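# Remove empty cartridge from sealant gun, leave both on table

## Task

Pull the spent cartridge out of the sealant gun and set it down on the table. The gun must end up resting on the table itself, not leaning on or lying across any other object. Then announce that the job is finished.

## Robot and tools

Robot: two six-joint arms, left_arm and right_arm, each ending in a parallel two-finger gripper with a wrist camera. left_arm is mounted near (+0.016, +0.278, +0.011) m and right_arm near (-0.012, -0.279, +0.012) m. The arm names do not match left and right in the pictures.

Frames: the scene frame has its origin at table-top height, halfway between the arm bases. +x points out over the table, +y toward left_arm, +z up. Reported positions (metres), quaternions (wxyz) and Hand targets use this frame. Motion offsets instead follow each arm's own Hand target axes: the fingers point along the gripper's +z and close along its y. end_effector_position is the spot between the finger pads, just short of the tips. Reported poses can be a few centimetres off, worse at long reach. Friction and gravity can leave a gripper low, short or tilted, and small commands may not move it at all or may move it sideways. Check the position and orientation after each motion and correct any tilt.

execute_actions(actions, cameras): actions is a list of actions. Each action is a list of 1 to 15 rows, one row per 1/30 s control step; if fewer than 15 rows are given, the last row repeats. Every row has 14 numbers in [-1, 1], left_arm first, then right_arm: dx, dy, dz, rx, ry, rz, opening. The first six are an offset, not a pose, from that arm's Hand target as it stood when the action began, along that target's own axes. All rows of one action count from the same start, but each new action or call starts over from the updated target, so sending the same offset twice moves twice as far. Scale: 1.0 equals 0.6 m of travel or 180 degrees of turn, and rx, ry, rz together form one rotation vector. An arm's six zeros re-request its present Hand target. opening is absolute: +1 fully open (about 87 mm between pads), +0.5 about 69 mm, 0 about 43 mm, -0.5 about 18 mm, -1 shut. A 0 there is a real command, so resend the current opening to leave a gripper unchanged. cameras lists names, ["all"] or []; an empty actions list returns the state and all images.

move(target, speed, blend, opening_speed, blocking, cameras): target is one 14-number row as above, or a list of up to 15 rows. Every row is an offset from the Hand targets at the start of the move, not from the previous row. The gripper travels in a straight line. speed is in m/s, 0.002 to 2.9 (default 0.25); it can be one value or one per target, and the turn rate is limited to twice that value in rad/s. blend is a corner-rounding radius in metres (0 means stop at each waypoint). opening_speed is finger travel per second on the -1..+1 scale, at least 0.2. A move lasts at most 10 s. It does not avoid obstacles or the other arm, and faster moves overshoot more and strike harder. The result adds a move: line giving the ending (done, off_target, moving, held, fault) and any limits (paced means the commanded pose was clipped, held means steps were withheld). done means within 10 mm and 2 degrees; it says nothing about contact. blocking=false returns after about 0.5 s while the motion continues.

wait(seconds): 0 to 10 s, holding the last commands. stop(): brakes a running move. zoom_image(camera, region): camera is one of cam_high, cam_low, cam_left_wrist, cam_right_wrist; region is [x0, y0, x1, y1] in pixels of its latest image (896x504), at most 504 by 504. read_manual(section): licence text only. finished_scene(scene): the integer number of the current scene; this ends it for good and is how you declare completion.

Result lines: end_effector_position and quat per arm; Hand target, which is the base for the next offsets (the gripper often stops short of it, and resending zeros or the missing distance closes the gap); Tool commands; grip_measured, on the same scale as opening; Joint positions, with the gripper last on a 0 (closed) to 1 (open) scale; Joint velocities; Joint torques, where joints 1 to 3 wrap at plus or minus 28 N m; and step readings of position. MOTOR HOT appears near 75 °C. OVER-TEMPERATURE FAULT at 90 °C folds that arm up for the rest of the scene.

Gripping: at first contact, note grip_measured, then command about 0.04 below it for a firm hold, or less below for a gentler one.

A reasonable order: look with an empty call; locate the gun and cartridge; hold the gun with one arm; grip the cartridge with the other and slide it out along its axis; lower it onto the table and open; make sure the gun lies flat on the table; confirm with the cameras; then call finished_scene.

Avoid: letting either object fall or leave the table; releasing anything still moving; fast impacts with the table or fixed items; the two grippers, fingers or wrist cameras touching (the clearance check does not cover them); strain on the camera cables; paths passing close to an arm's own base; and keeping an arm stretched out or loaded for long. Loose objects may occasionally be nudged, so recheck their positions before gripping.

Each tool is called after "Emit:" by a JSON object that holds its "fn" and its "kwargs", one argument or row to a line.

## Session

Emit:
{"fn": "execute_actions", "kwargs": {
  "actions": []
}}

Scene clock: 0.00 s.
left_arm: end_effector_position=(+0.3463, +0.1114, +0.3255) grip_measured=+1.000 end_effector_quat_wxyz=(+0.465, -0.031, +0.881, -0.079) | right_arm: end_effector_position=(+0.3037, -0.1508, +0.2975) grip_measured=+1.000 end_effector_quat_wxyz=(+0.579, +0.038, +0.797, +0.165)
Joint positions: left_arm=[-0.648 1.381 1.624 -0.885 -0.383 -0.476 1] | right_arm=[0.445 0.954 0.967 -0.297 0.209 0.385 1]
Joint velocities: within noise
Joint torques (N m): no reading
Heat: left arm: 26 °C; right arm: 23 °C.
Hand target: left_arm +0.3466, +0.1114, +0.3335; +0.474, -0.034, +0.876, -0.085 | right_arm +0.3032, -0.1509, +0.2997; +0.580, +0.038, +0.797, +0.166
Tool commands: left_gripper/opening=+1.0 right_gripper/opening=+1.0
camera_calibration:
cam_left_wrist: T_world_to_cam=[[-0.00533188, -0.983638, 0.180077, 0.0486964], [-0.993515, -0.0152421, -0.112674, 0.403811], [0.113575, -0.17951, -0.977178, 0.442524], [0, 0, 0, 1]] pos_world=[0.351192, 0.133492, 0.469154]
cam_right_wrist: T_world_to_cam=[[0.138732, -0.936866, -0.320991, -0.0907034], [-0.916404, 0.00143291, -0.400252, 0.422587], [0.375443, 0.349685, -0.858349, 0.340338], [0, 0, 0, 1]] pos_world=[0.272066, -0.204594, 0.432155]

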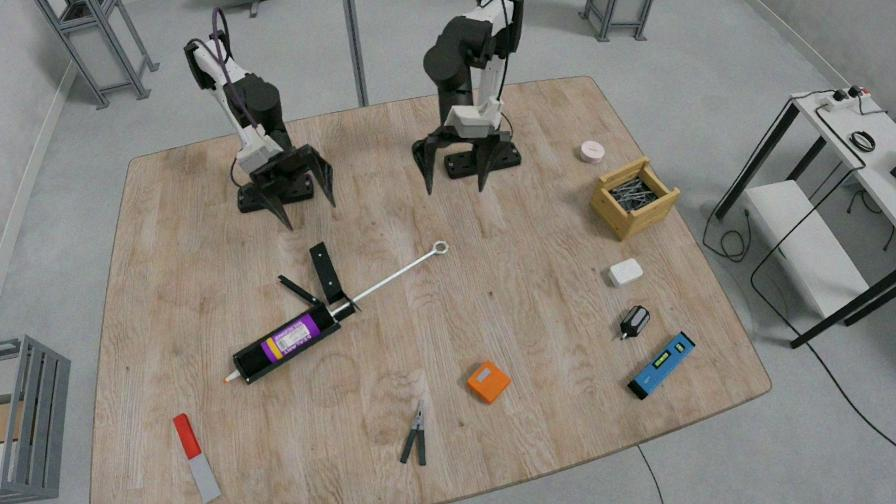

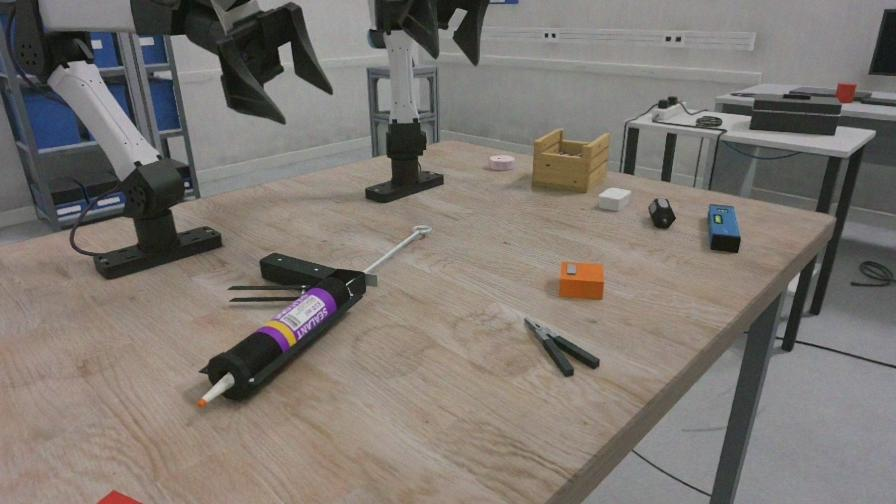

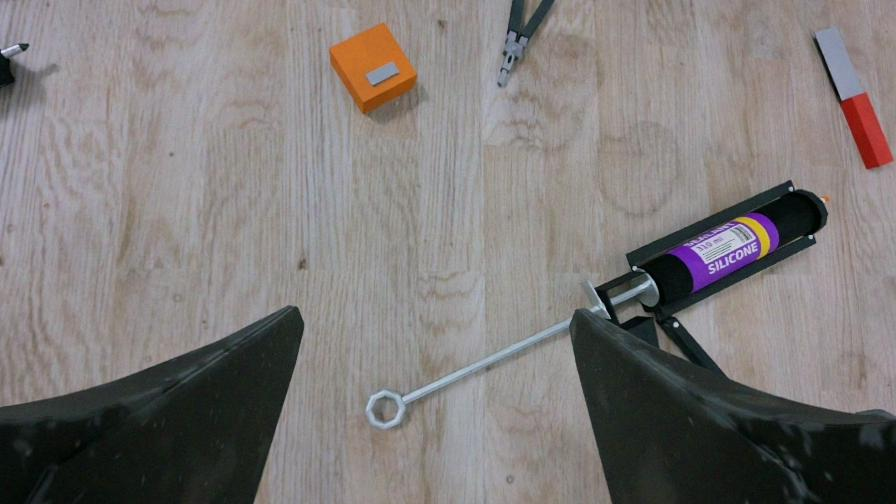

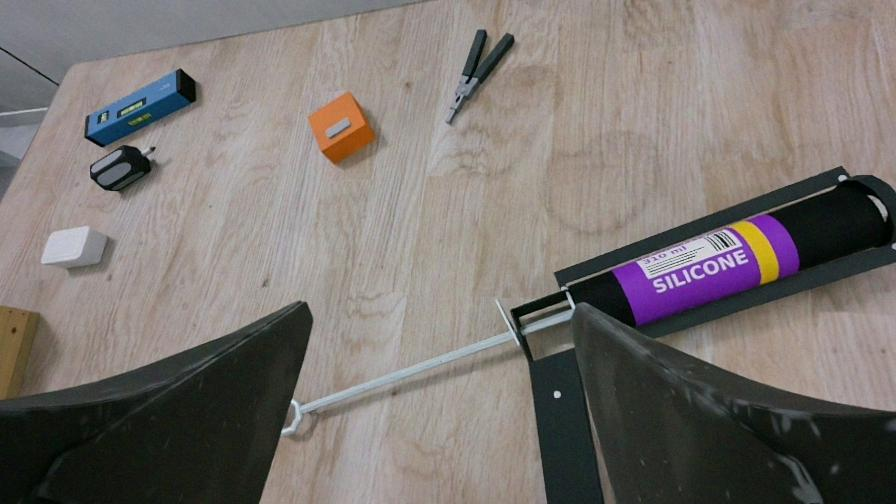

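Emit:
{"fn": "move", "kwargs": {
  "target": [0.026,0.417,-0.087,0,0,0,1,0.161,-0.187,0.227,0.341,0.267,0.314,1],
  "speed": 0.4,
  "cameras": ["cam_low","cam_right_wrist"]
}}

Scene clock: 26.90 s.
left_arm: end_effector_position=(+0.2993, +0.3615, +0.2993) grip_measured=+1.000 end_effector_quat_wxyz=(+0.472, -0.038, +0.877, -0.081) | right_arm: end_effector_position=(+0.4123, -0.2041, +0.1418) grip_measured=+1.000 end_effector_quat_wxyz=(+0.013, +0.580, +0.815, +0.000)
Joint positions: left_arm=[0.543 1.143 1.362 -0.929 0.587 0.231 1] | right_arm=[0.085 2.272 2.29 -1.57 0.018 1.325 1]
Joint torques (N m): left_arm=[0.51 -2.21 6.35 1.41 0.36 0.21] | right_arm=[-0.31 -8.96 8.42 0.3 -0.22 0.16]
Heat: left arm: 28 °C; right arm: 27 °C.
Hand target: left_arm +0.2996, +0.3613, +0.3032; +0.474, -0.034, +0.876, -0.085 | right_arm +0.4142, -0.2023, +0.1400; +0.000, +0.588, +0.809, +0.000
Off the commanded pose: left_arm 0.004 m, 1 deg | right_arm 0.003 m, 2 deg.
joint sent to its limit (right arm) — joint 4 (wrist pitch), lower limit. The joint targets still meet the commanded pose.
move: done
camera_calibration:
cam_right_wrist: T_world_to_cam=[[-0.948269, -0.316258, -0.0276892, 0.327559], [-0.234387, 0.638614, 0.732963, 0.147906], [-0.214123, 0.701536, -0.679704, 0.474127], [0, 0, 0, 1]] pos_world=[0.446803, -0.32348, 0.222926]
Images, in order (width x height): cam_low 896x504, cam_right_wrist 896x504.

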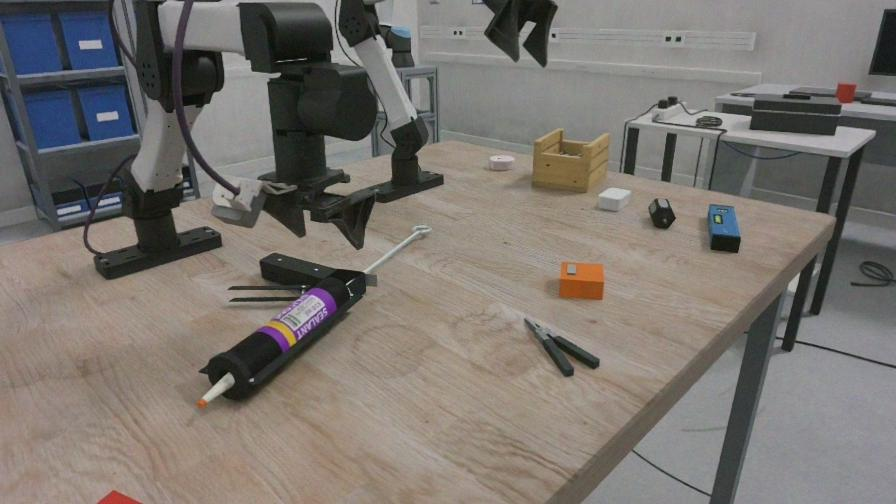

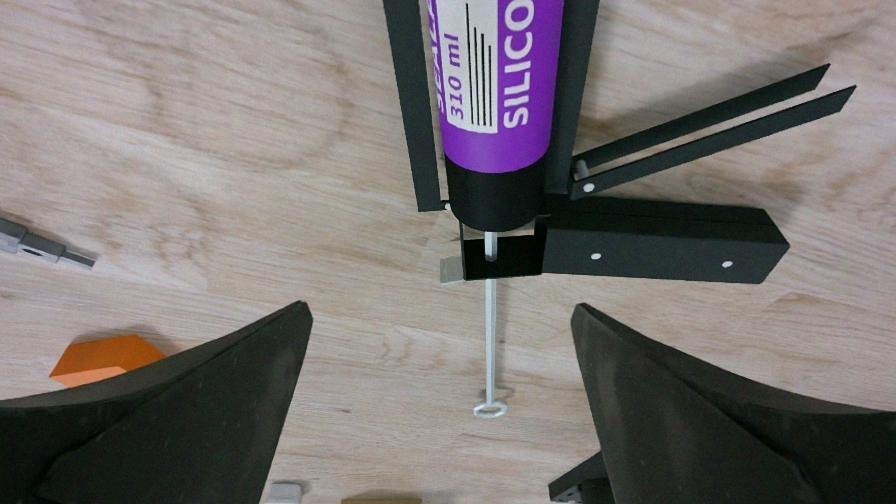

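Emit:
{"fn": "move", "kwargs": {
  "target": [
    [0,0,0,0,0,0,1,0,-0.043,0.05,0,0,0,1],
    [0,0,0,0,0,0,1,0,-0.043,0.168,0,0,0,1],
    [0,0,0,0,0,0,1,0,-0.043,0.168,0,0,0,-0.1]
  ],
  "speed": [0.25,0.15,0.1],
  "opening_speed": 1.2,
  "blend": [0.02,0,0],
  "cameras": ["cam_low","cam_right_wrist"]
}}

Emit:
{"fn": "zoom_image", "kwargs": {
  "camera": "cam_low",
  "region": [200, 210, 440, 360]
}}

Scene clock: 34.30 s.
left_arm: end_effector_position=(+0.2994, +0.3615, +0.2993) grip_measured=+1.000 end_effector_quat_wxyz=(+0.472, -0.038, +0.877, -0.081) | right_arm: end_effector_position=(+0.3904, -0.2084, +0.0424) grip_measured=+0.103 end_effector_quat_wxyz=(+0.001, +0.584, +0.812, +0.000)
Joint positions: left_arm=[0.543 1.143 1.362 -0.929 0.588 0.231 1] | right_arm=[0.072 2.17 1.723 -1.121 0.001 1.322 0.552]
Joint torques (N m): left_arm=[0.44 -2 6.42 1.41 0.4 0.22] | right_arm=[-0.4 -9.83 5.12 0.54 -0.08 0.06]
Heat: left arm: 29 °C; right arm: 27 °C.
Hand target: left_arm +0.2996, +0.3613, +0.3033; +0.474, -0.034, +0.876, -0.085 | right_arm +0.3897, -0.2103, +0.0392; +0.000, +0.588, +0.809, +0.000
Off the commanded pose: left_arm 0.004 m, 1 deg | right_arm 0.004 m, 0 deg.
move: done; blend cut to 0.0197 m at target 1; target 3's new opening was sent with right_arm's hand 0.018 m and 4 deg from that target
camera_calibration:
cam_right_wrist: T_world_to_cam=[[-0.951813, -0.306319, -0.0148334, 0.305609], [-0.214241, 0.629539, 0.746848, 0.208062], [-0.219435, 0.714038, -0.664829, 0.408951], [0, 0, 0, 1]] pos_world=[0.425197, -0.329376, 0.121025]
Images, in order (width x height): cam_low 896x504, cam_right_wrist 896x504.

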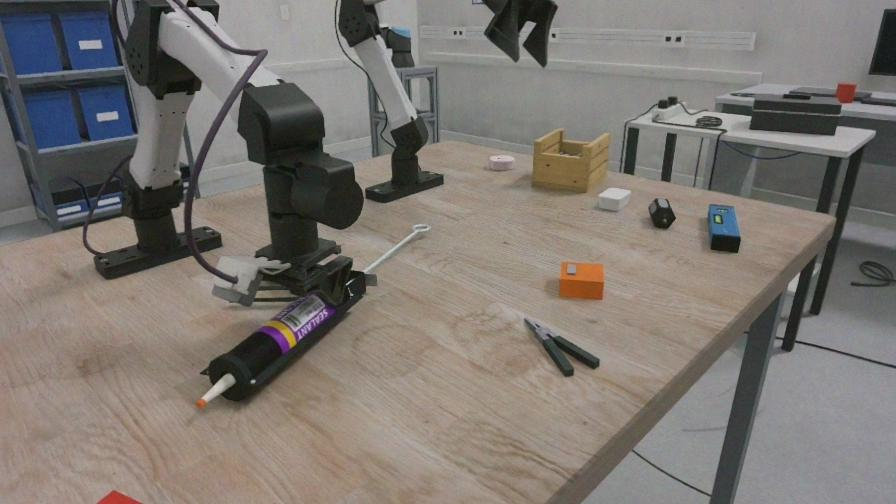

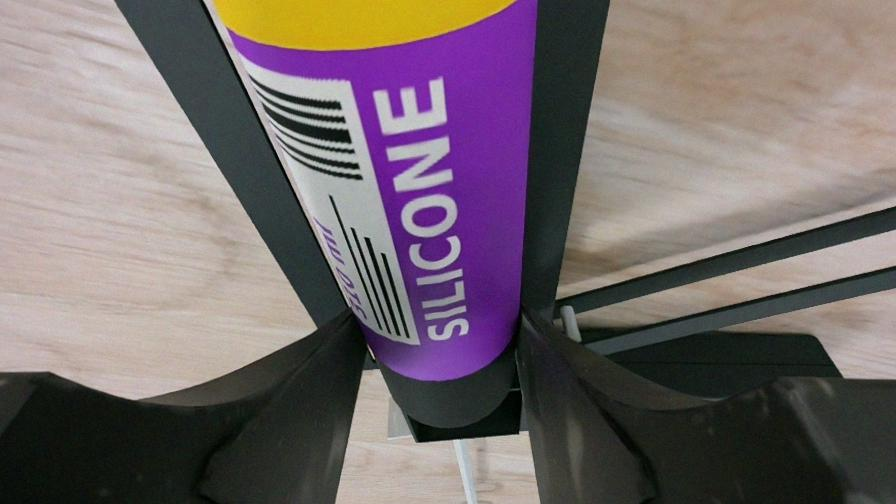

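Scaled by 2.100 from the camera's 896x504 image, which has a finer 1280x720 frame.

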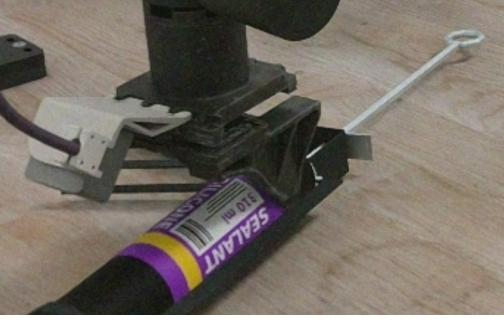

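Emit:
{"fn": "move", "kwargs": {
  "target": [
    [0,0,0,0,0,0,1,0,0,-0.1,0,0,0,-0.1],
    [0,0,0,0,0,0,1,0.06,-0.009,-0.12,0,0,0,-0.1]
  ],
  "speed": 0.08,
  "cameras": ["cam_low","cam_right_wrist"]
}}

Emit:
{"fn": "zoom_image", "kwargs": {
  "camera": "cam_low",
  "region": [160, 200, 480, 420]
}}

Scene clock: 40.03 s.
left_arm: end_effector_position=(+0.2994, +0.3615, +0.2993) grip_measured=+1.000 end_effector_quat_wxyz=(+0.472, -0.038, +0.877, -0.081) | right_arm: end_effector_position=(+0.3774, -0.1786, +0.0988) grip_measured=+0.101 end_effector_quat_wxyz=(-0.006, +0.581, +0.814, -0.006)
Joint positions: left_arm=[0.543 1.143 1.362 -0.929 0.588 0.231 1] | right_arm=[0.148 2.125 1.877 -1.339 0.001 1.391 0.55]
Joint torques (N m): left_arm=[0.47 -2.17 6.37 1.37 0.38 0.21] | right_arm=[0.13 -12.56 5.59 0.15 -0.14 0.24]
Heat: left arm: 30 °C; right arm: 28 °C.
Hand target: left_arm +0.2996, +0.3613, +0.3033; +0.474, -0.034, +0.876, -0.085 | right_arm +0.3734, -0.1777, +0.1111; +0.000, +0.588, +0.809, +0.000
Off the commanded pose: left_arm 0.004 m, 1 deg | right_arm 0.013 m, 1 deg.
move: off_target (right_arm)
camera_calibration:
cam_right_wrist: T_world_to_cam=[[-0.949793, -0.312857, 0.00379481, 0.299349], [-0.204544, 0.630055, 0.749127, 0.140704], [-0.23676, 0.71074, -0.662415, 0.427987], [0, 0, 0, 1]] pos_world=[0.41443, -0.299185, 0.176964]
Images, in order (width x height): cam_low 896x504, cam_right_wrist 896x504.

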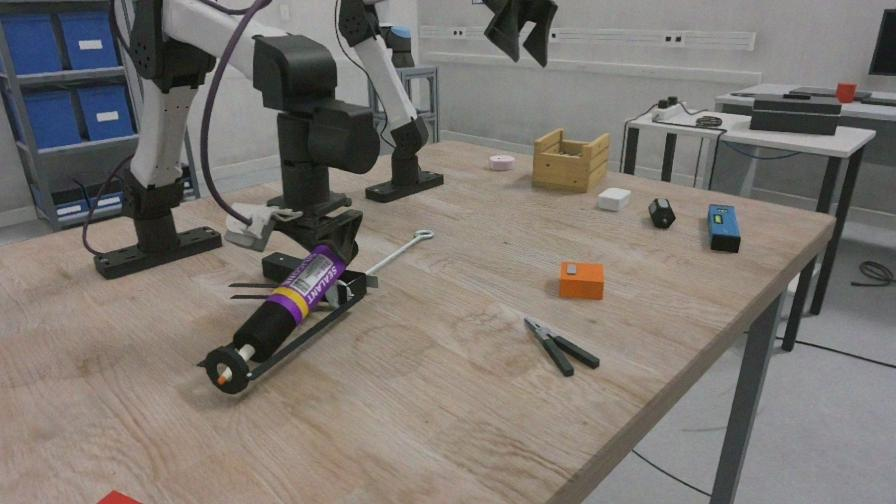

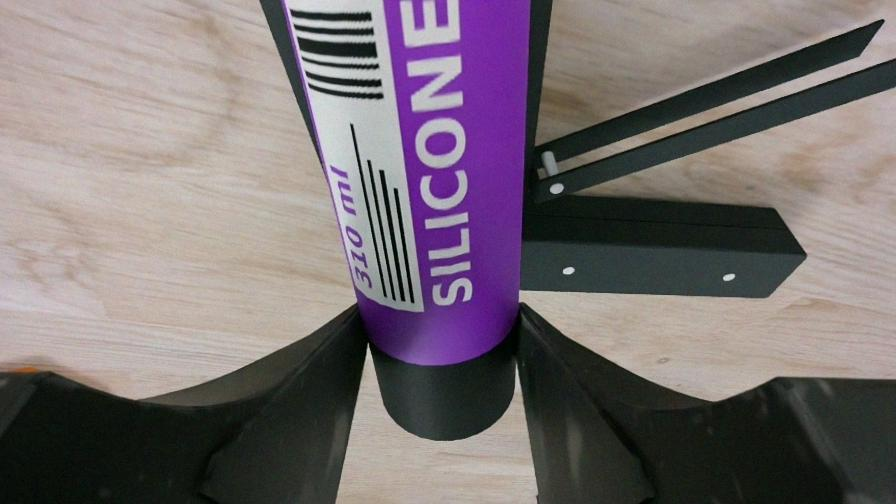

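Scaled by 1.575 from the camera's 896x504 image, which has a finer 1280x720 frame.

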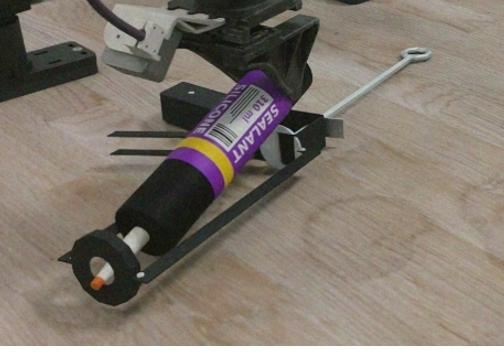

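Emit:
{"fn": "move", "kwargs": {
  "target": [
    [0,0,0,0,0,0,1,0.095,-0.014,-0.05,0,0,0,-0.1],
    [0,0,0,0,0,0,1,0.12,-0.01,-0.14,0,0,0,-0.1],
    [0,0,0,0,0,0,1,0.283,0.139,-0.14,0,0,-0.067,-0.1],
    [0,0,0,0,0,0,1,0.283,0.149,-0.07,0,0,-0.067,-0.1]
  ],
  "speed": [0.1,0.15,0.2,0.15],
  "blend": [0.01,0.02,0.02,0],
  "cameras": ["cam_high","cam_low","cam_right_wrist"]
}}

Scene clock: 47.27 s.
left_arm: end_effector_position=(+0.2994, +0.3615, +0.2993) grip_measured=+1.000 end_effector_quat_wxyz=(+0.472, -0.038, +0.877, -0.081) | right_arm: end_effector_position=(+0.4027, +0.0044, +0.1539) grip_measured=+0.094 end_effector_quat_wxyz=(+0.044, +0.514, +0.853, +0.079)
Joint positions: left_arm=[0.543 1.143 1.362 -0.929 0.588 0.231 1] | right_arm=[0.514 2.467 2.67 -1.593 0 1.601 0.547]
Joint torques (N m): left_arm=[0.59 -2.13 6.45 1.39 0.34 0.19] | right_arm=[0.12 -10.28 8.42 0.88 -0.2 -0.13]
Heat: left arm: 31 °C; right arm: 31 °C.
Hand target: left_arm +0.2996, +0.3613, +0.3033; +0.474, -0.034, +0.876, -0.085 | right_arm +0.4059, +0.0114, +0.1532; +0.000, +0.499, +0.866, +0.000
Off the commanded pose: left_arm 0.004 m, 1 deg | right_arm 0.008 m, 11 deg.
joint read past its limit (right arm) — joint 4 (wrist pitch), lower limit.
joint sent to its limit (right arm) — joint 4 (wrist pitch), lower limit. The joint targets are off in orientation, not in position.
move: off_target (right_arm)
camera_calibration:
cam_right_wrist: T_world_to_cam=[[-0.873344, -0.447383, -0.192665, 0.38052], [-0.429081, 0.519355, 0.739027, 0.0816986], [-0.230566, 0.728093, -0.645538, 0.335271], [0, 0, 0, 1]] pos_world=[0.444682, -0.116301, 0.229365]
Images, in order (width x height): cam_high 896x504, cam_low 896x504, cam_right_wrist 896x504.

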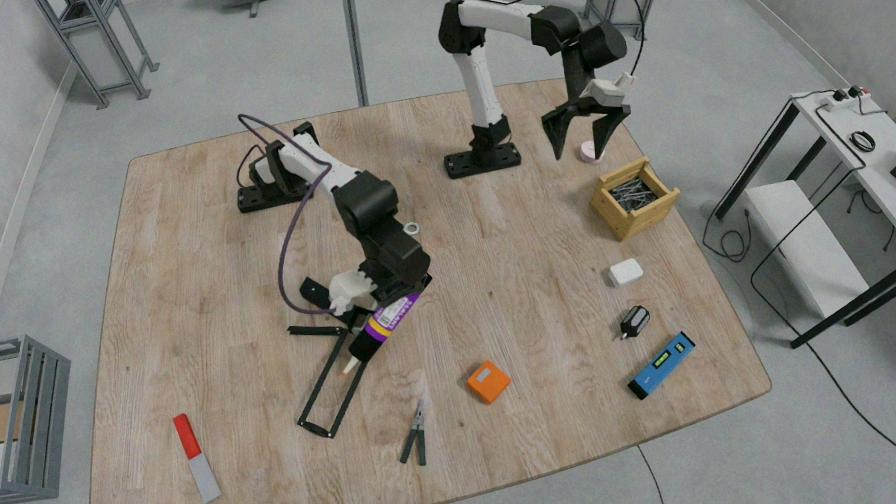

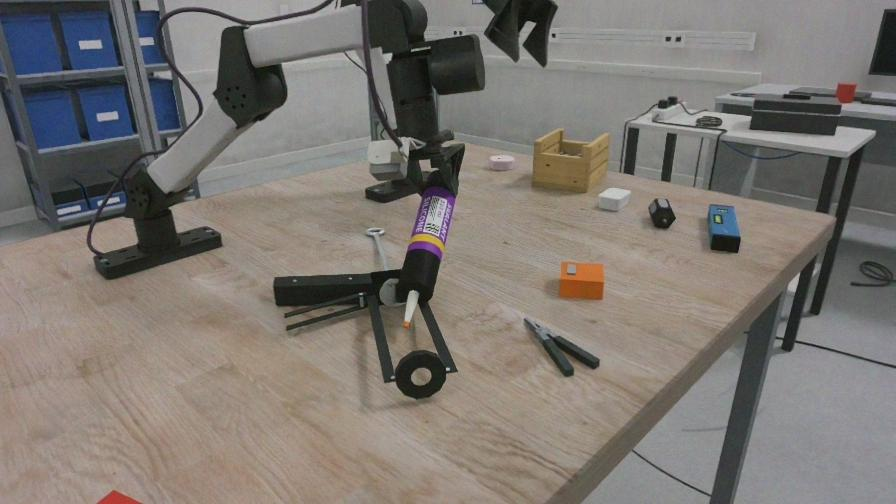

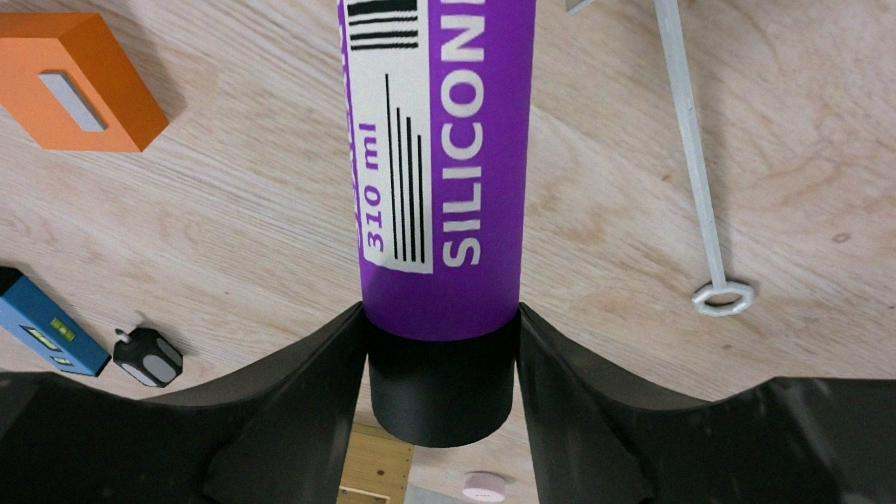

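Emit:
{"fn": "move", "kwargs": {
  "target": [
    [0,0,0,0,0,0,1,0,0,-0.11,0,0,0,-0.1],
    [0,0,0,0,0,0,1,0.237,-0.0475,-0.11,0,0,-0.156,-0.1],
    [0,0,0,0,0,0,1,0.237,-0.0475,0.06,0,0,-0.156,-0.1]
  ],
  "speed": [0.12,0.2,0.12],
  "blend": [0,0.02,0],
  "cameras": ["cam_high","cam_low","cam_right_wrist"]
}}

Scene clock: 60.60 s.
left_arm: end_effector_position=(+0.2994, +0.3615, +0.2993) grip_measured=+1.000 end_effector_quat_wxyz=(+0.472, -0.038, +0.877, -0.081) | right_arm: end_effector_position=(+0.3119, +0.1182, +0.1274) grip_measured=+0.094 end_effector_quat_wxyz=(+0.033, +0.293, +0.952, +0.086)
Joint positions: left_arm=[0.543 1.143 1.362 -0.929 0.588 0.231 1] | right_arm=[0.798 2.579 2.776 -1.584 -0.019 1.4 0.547]
Joint torques (N m): left_arm=[0.38 -2.03 6.43 1.42 0.38 0.22] | right_arm=[0.68 -10.18 5.81 0.82 -0.02 -0.11]
Heat: left arm: 32 °C; right arm: 32 °C.
Hand target: left_arm +0.2996, +0.3613, +0.3033; +0.474, -0.034, +0.876, -0.085 | right_arm +0.3099, +0.1201, +0.1170; +0.000, +0.274, +0.962, +0.000
Off the commanded pose: left_arm 0.004 m, 1 deg | right_arm 0.011 m, 11 deg.
joint read past its limit (right arm) — joint 4 (wrist pitch), lower limit.
joint sent to its limit (right arm) — joint 4 (wrist pitch), lower limit. The joint targets are off in orientation, not in position.
move: off_target (right_arm)
camera_calibration:
cam_right_wrist: T_world_to_cam=[[-0.560632, -0.804771, -0.195026, 0.292055], [-0.633809, 0.265474, 0.726506, 0.0986133], [-0.532896, 0.530912, -0.658904, 0.333696], [0, 0, 0, 1]] pos_world=[0.404063, 0.0316954, 0.205189]
Images, in order (width x height): cam_high 896x504, cam_low 896x504, cam_right_wrist 896x504.

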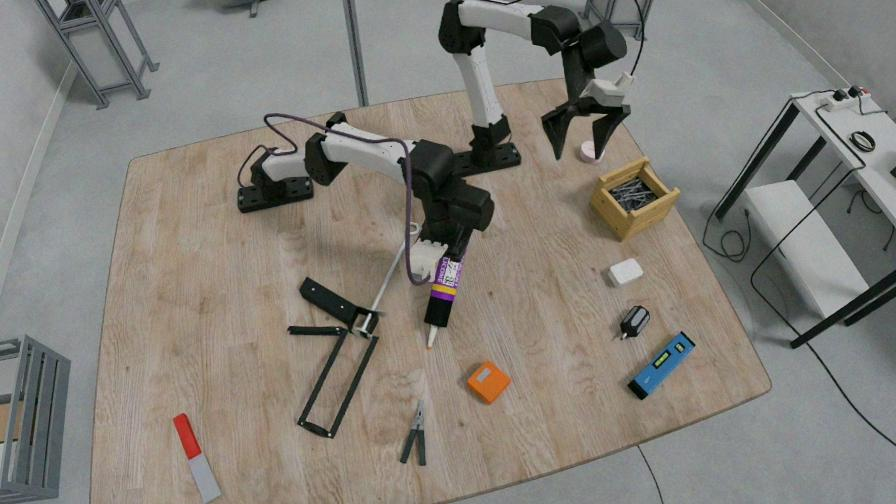

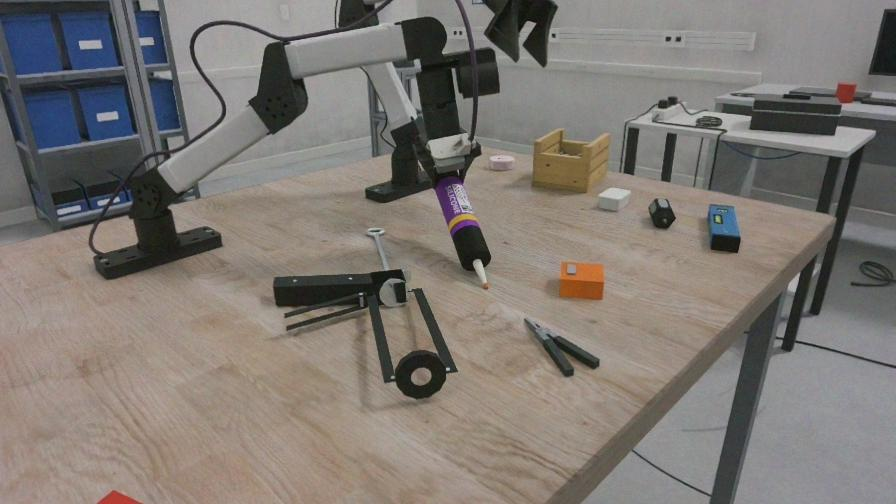

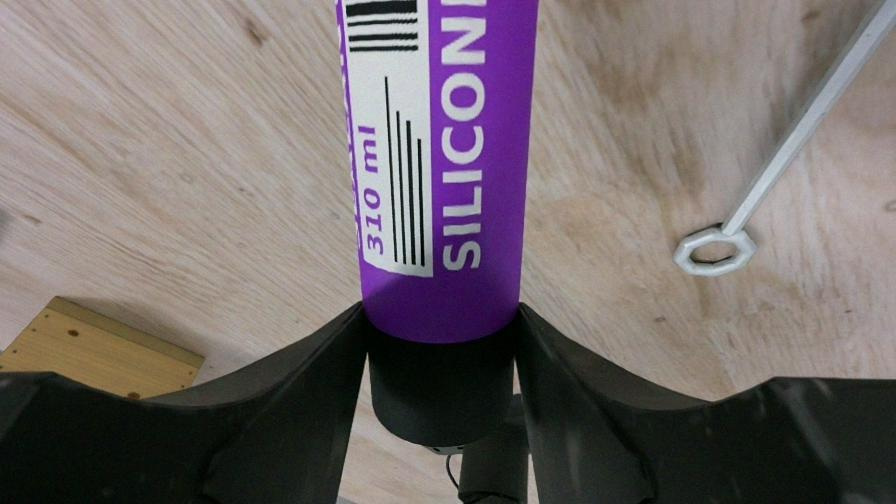

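Emit:
{"fn": "move", "kwargs": {
  "target": [
    [0,0,0,0,0,0,1,0,0,0.08,0,0,0,-0.1],
    [0,0,0,0,0,0,1,0,0,0.148,0,0,0,-0.1],
    [0,0,0,0,0,0,1,0,0,0.133,0,0,0,0.06]
  ],
  "speed": [0.12,0.06,0.06],
  "blend": [0.02,0,0],
  "opening_speed": 0.3,
  "cameras": ["cam_low"]
}}

Emit:
{"fn": "zoom_image", "kwargs": {
  "camera": "cam_low",
  "region": [360, 150, 620, 320]
}}

Scene clock: 66.87 s.
left_arm: end_effector_position=(+0.2994, +0.3615, +0.2993) grip_measured=+1.000 end_effector_quat_wxyz=(+0.472, -0.038, +0.877, -0.081) | right_arm: end_effector_position=(+0.3112, +0.1189, +0.0464) grip_measured=+0.094 end_effector_quat_wxyz=(+0.005, +0.285, +0.958, +0.022)
Joint positions: left_arm=[0.543 1.143 1.362 -0.929 0.588 0.231 1] | right_arm=[0.802 2.773 2.833 -1.587 -0.012 1.383 0.547]
Joint torques (N m): left_arm=[0.34 -1.91 6.56 1.44 0.39 0.2] | right_arm=[0.39 -11.03 6.27 0.53 0.04 -0.07]
Heat: left arm: 32 °C; right arm: 33 °C.
Hand target: left_arm +0.2996, +0.3613, +0.3033; +0.474, -0.034, +0.876, -0.085 | right_arm +0.3099, +0.1201, +0.0371; +0.000, +0.274, +0.962, +0.000
Off the commanded pose: left_arm 0.004 m, 1 deg | right_arm 0.009 m, 3 deg.
joint read past its limit (right arm) — joint 4 (wrist pitch), lower limit.
joint sent to its limit (right arm) — joint 4 (wrist pitch), lower limit. The joint targets still meet the commanded pose.
move: off_target (right_arm); target 3's new opening was sent with right_arm's hand 0.009 m and 3 deg from that target
Images, in order (width x height): cam_low 896x504.

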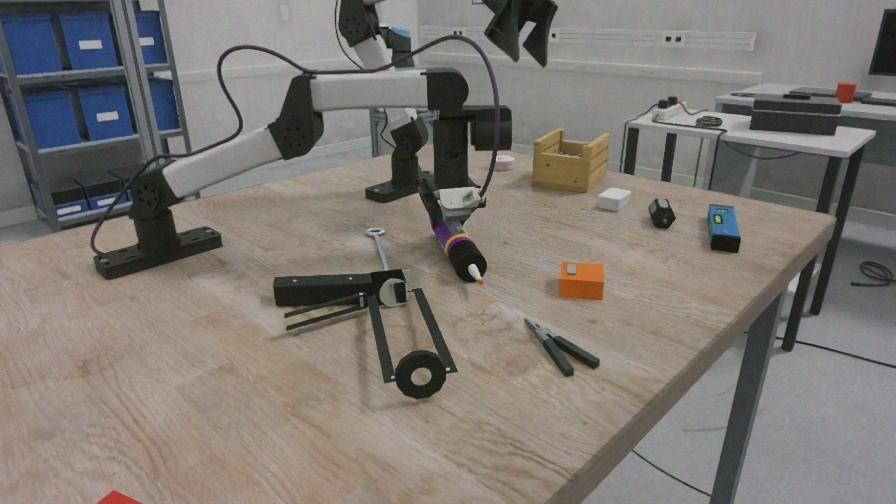

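Scaled by 1.938 from the camera's 896x504 image, which has a finer 1280x720 frame.

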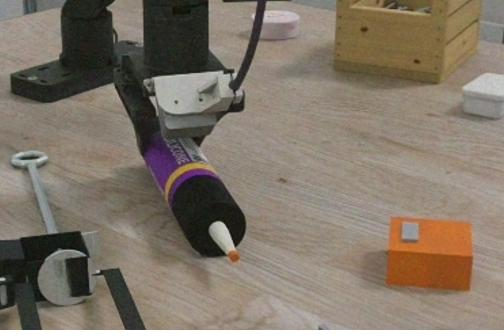

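Down near the table; press slightly, then release and lift.

Emit:
{"fn": "move", "kwargs": {
  "target": [
    [0,0,0,0,0,0,1,0,0,0.025,0,0,0,0.06],
    [0,0,0,0,0,0,1,0,0,0.005,0,0,0,0.5],
    [0,0,0,0,0,0,1,0,0,-0.18,0,0,0,0.5]
  ],
  "speed": [0.05,0.05,0.12],
  "opening_speed": 0.3,
  "cameras": ["cam_high","cam_low"]
}}

Emit:
{"fn": "zoom_image", "kwargs": {
  "camera": "cam_low",
  "region": [260, 190, 620, 410]
}}

Scene clock: 74.10 s.
left_arm: end_effector_position=(+0.2994, +0.3615, +0.2993) grip_measured=+1.000 end_effector_quat_wxyz=(+0.472, -0.038, +0.877, -0.081) | right_arm: end_effector_position=(+0.3109, +0.1186, +0.1289) grip_measured=+0.500 end_effector_quat_wxyz=(+0.038, +0.283, +0.955, +0.086)
Joint positions: left_arm=[0.543 1.143 1.362 -0.929 0.588 0.231 1] | right_arm=[0.802 2.579 2.783 -1.587 -0.012 1.382 0.75]
Joint torques (N m): left_arm=[0.55 -2.09 6.41 1.42 0.4 0.22] | right_arm=[0.09 -14.93 5.18 0.81 -0.15 0.13]
Heat: left arm: 33 °C; right arm: 35 °C.
Hand target: left_arm +0.2996, +0.3613, +0.3033; +0.474, -0.034, +0.876, -0.085 | right_arm +0.3098, +0.1201, +0.1451; +0.000, +0.274, +0.962, +0.000
Off the commanded pose: left_arm 0.004 m, 1 deg | right_arm 0.016 m, 11 deg.
joint read past its limit (right arm) — joint 4 (wrist pitch), lower limit.
joint sent to its limit (right arm) — joint 4 (wrist pitch), lower limit. The joint targets are off in orientation, not in position.
move: off_target (right_arm); target 2's new opening was sent with right_arm's hand 0.012 m and 3 deg from that target
Images, in order (width x height): cam_high 896x504, cam_low 896x504.

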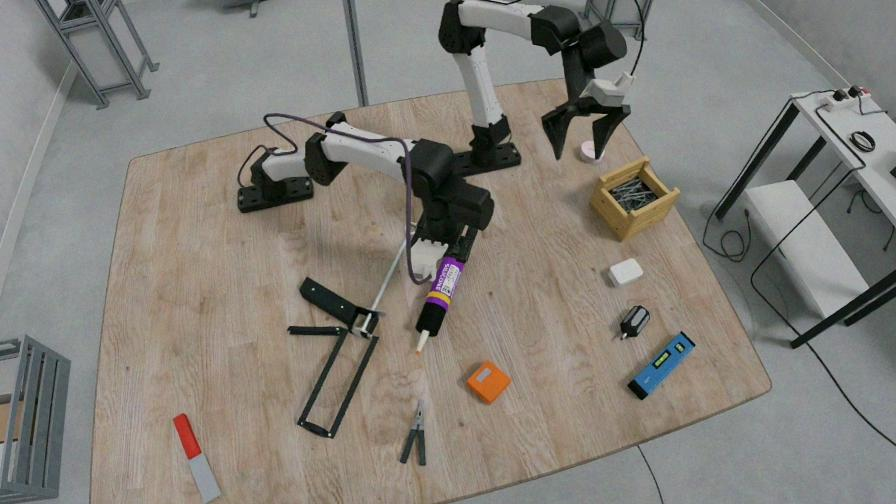

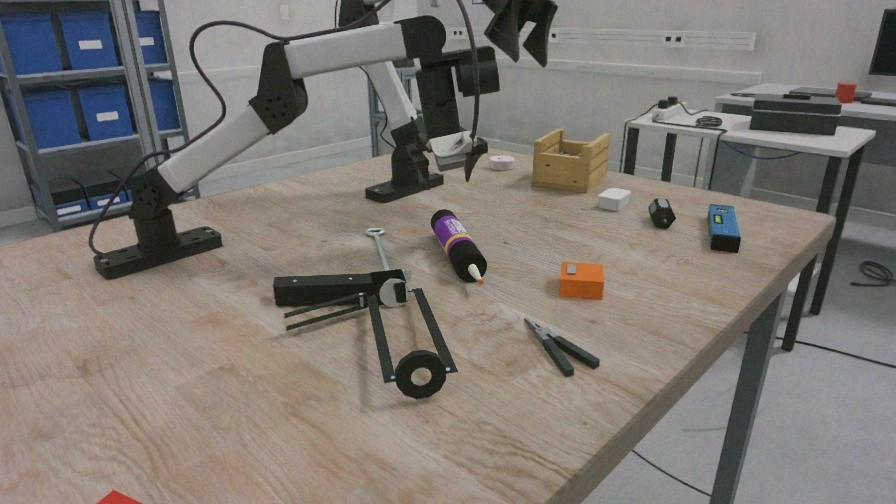

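Scaled by 1.400 from the camera's 896x504 image, which has a finer 1280x720 frame.

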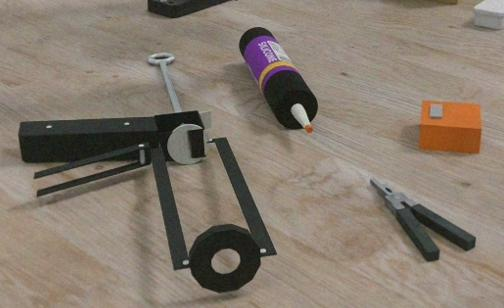

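Emit:
{"fn": "finished_scene", "kwargs": {
  "scene": 2
}}

The scene is finished: the task was done.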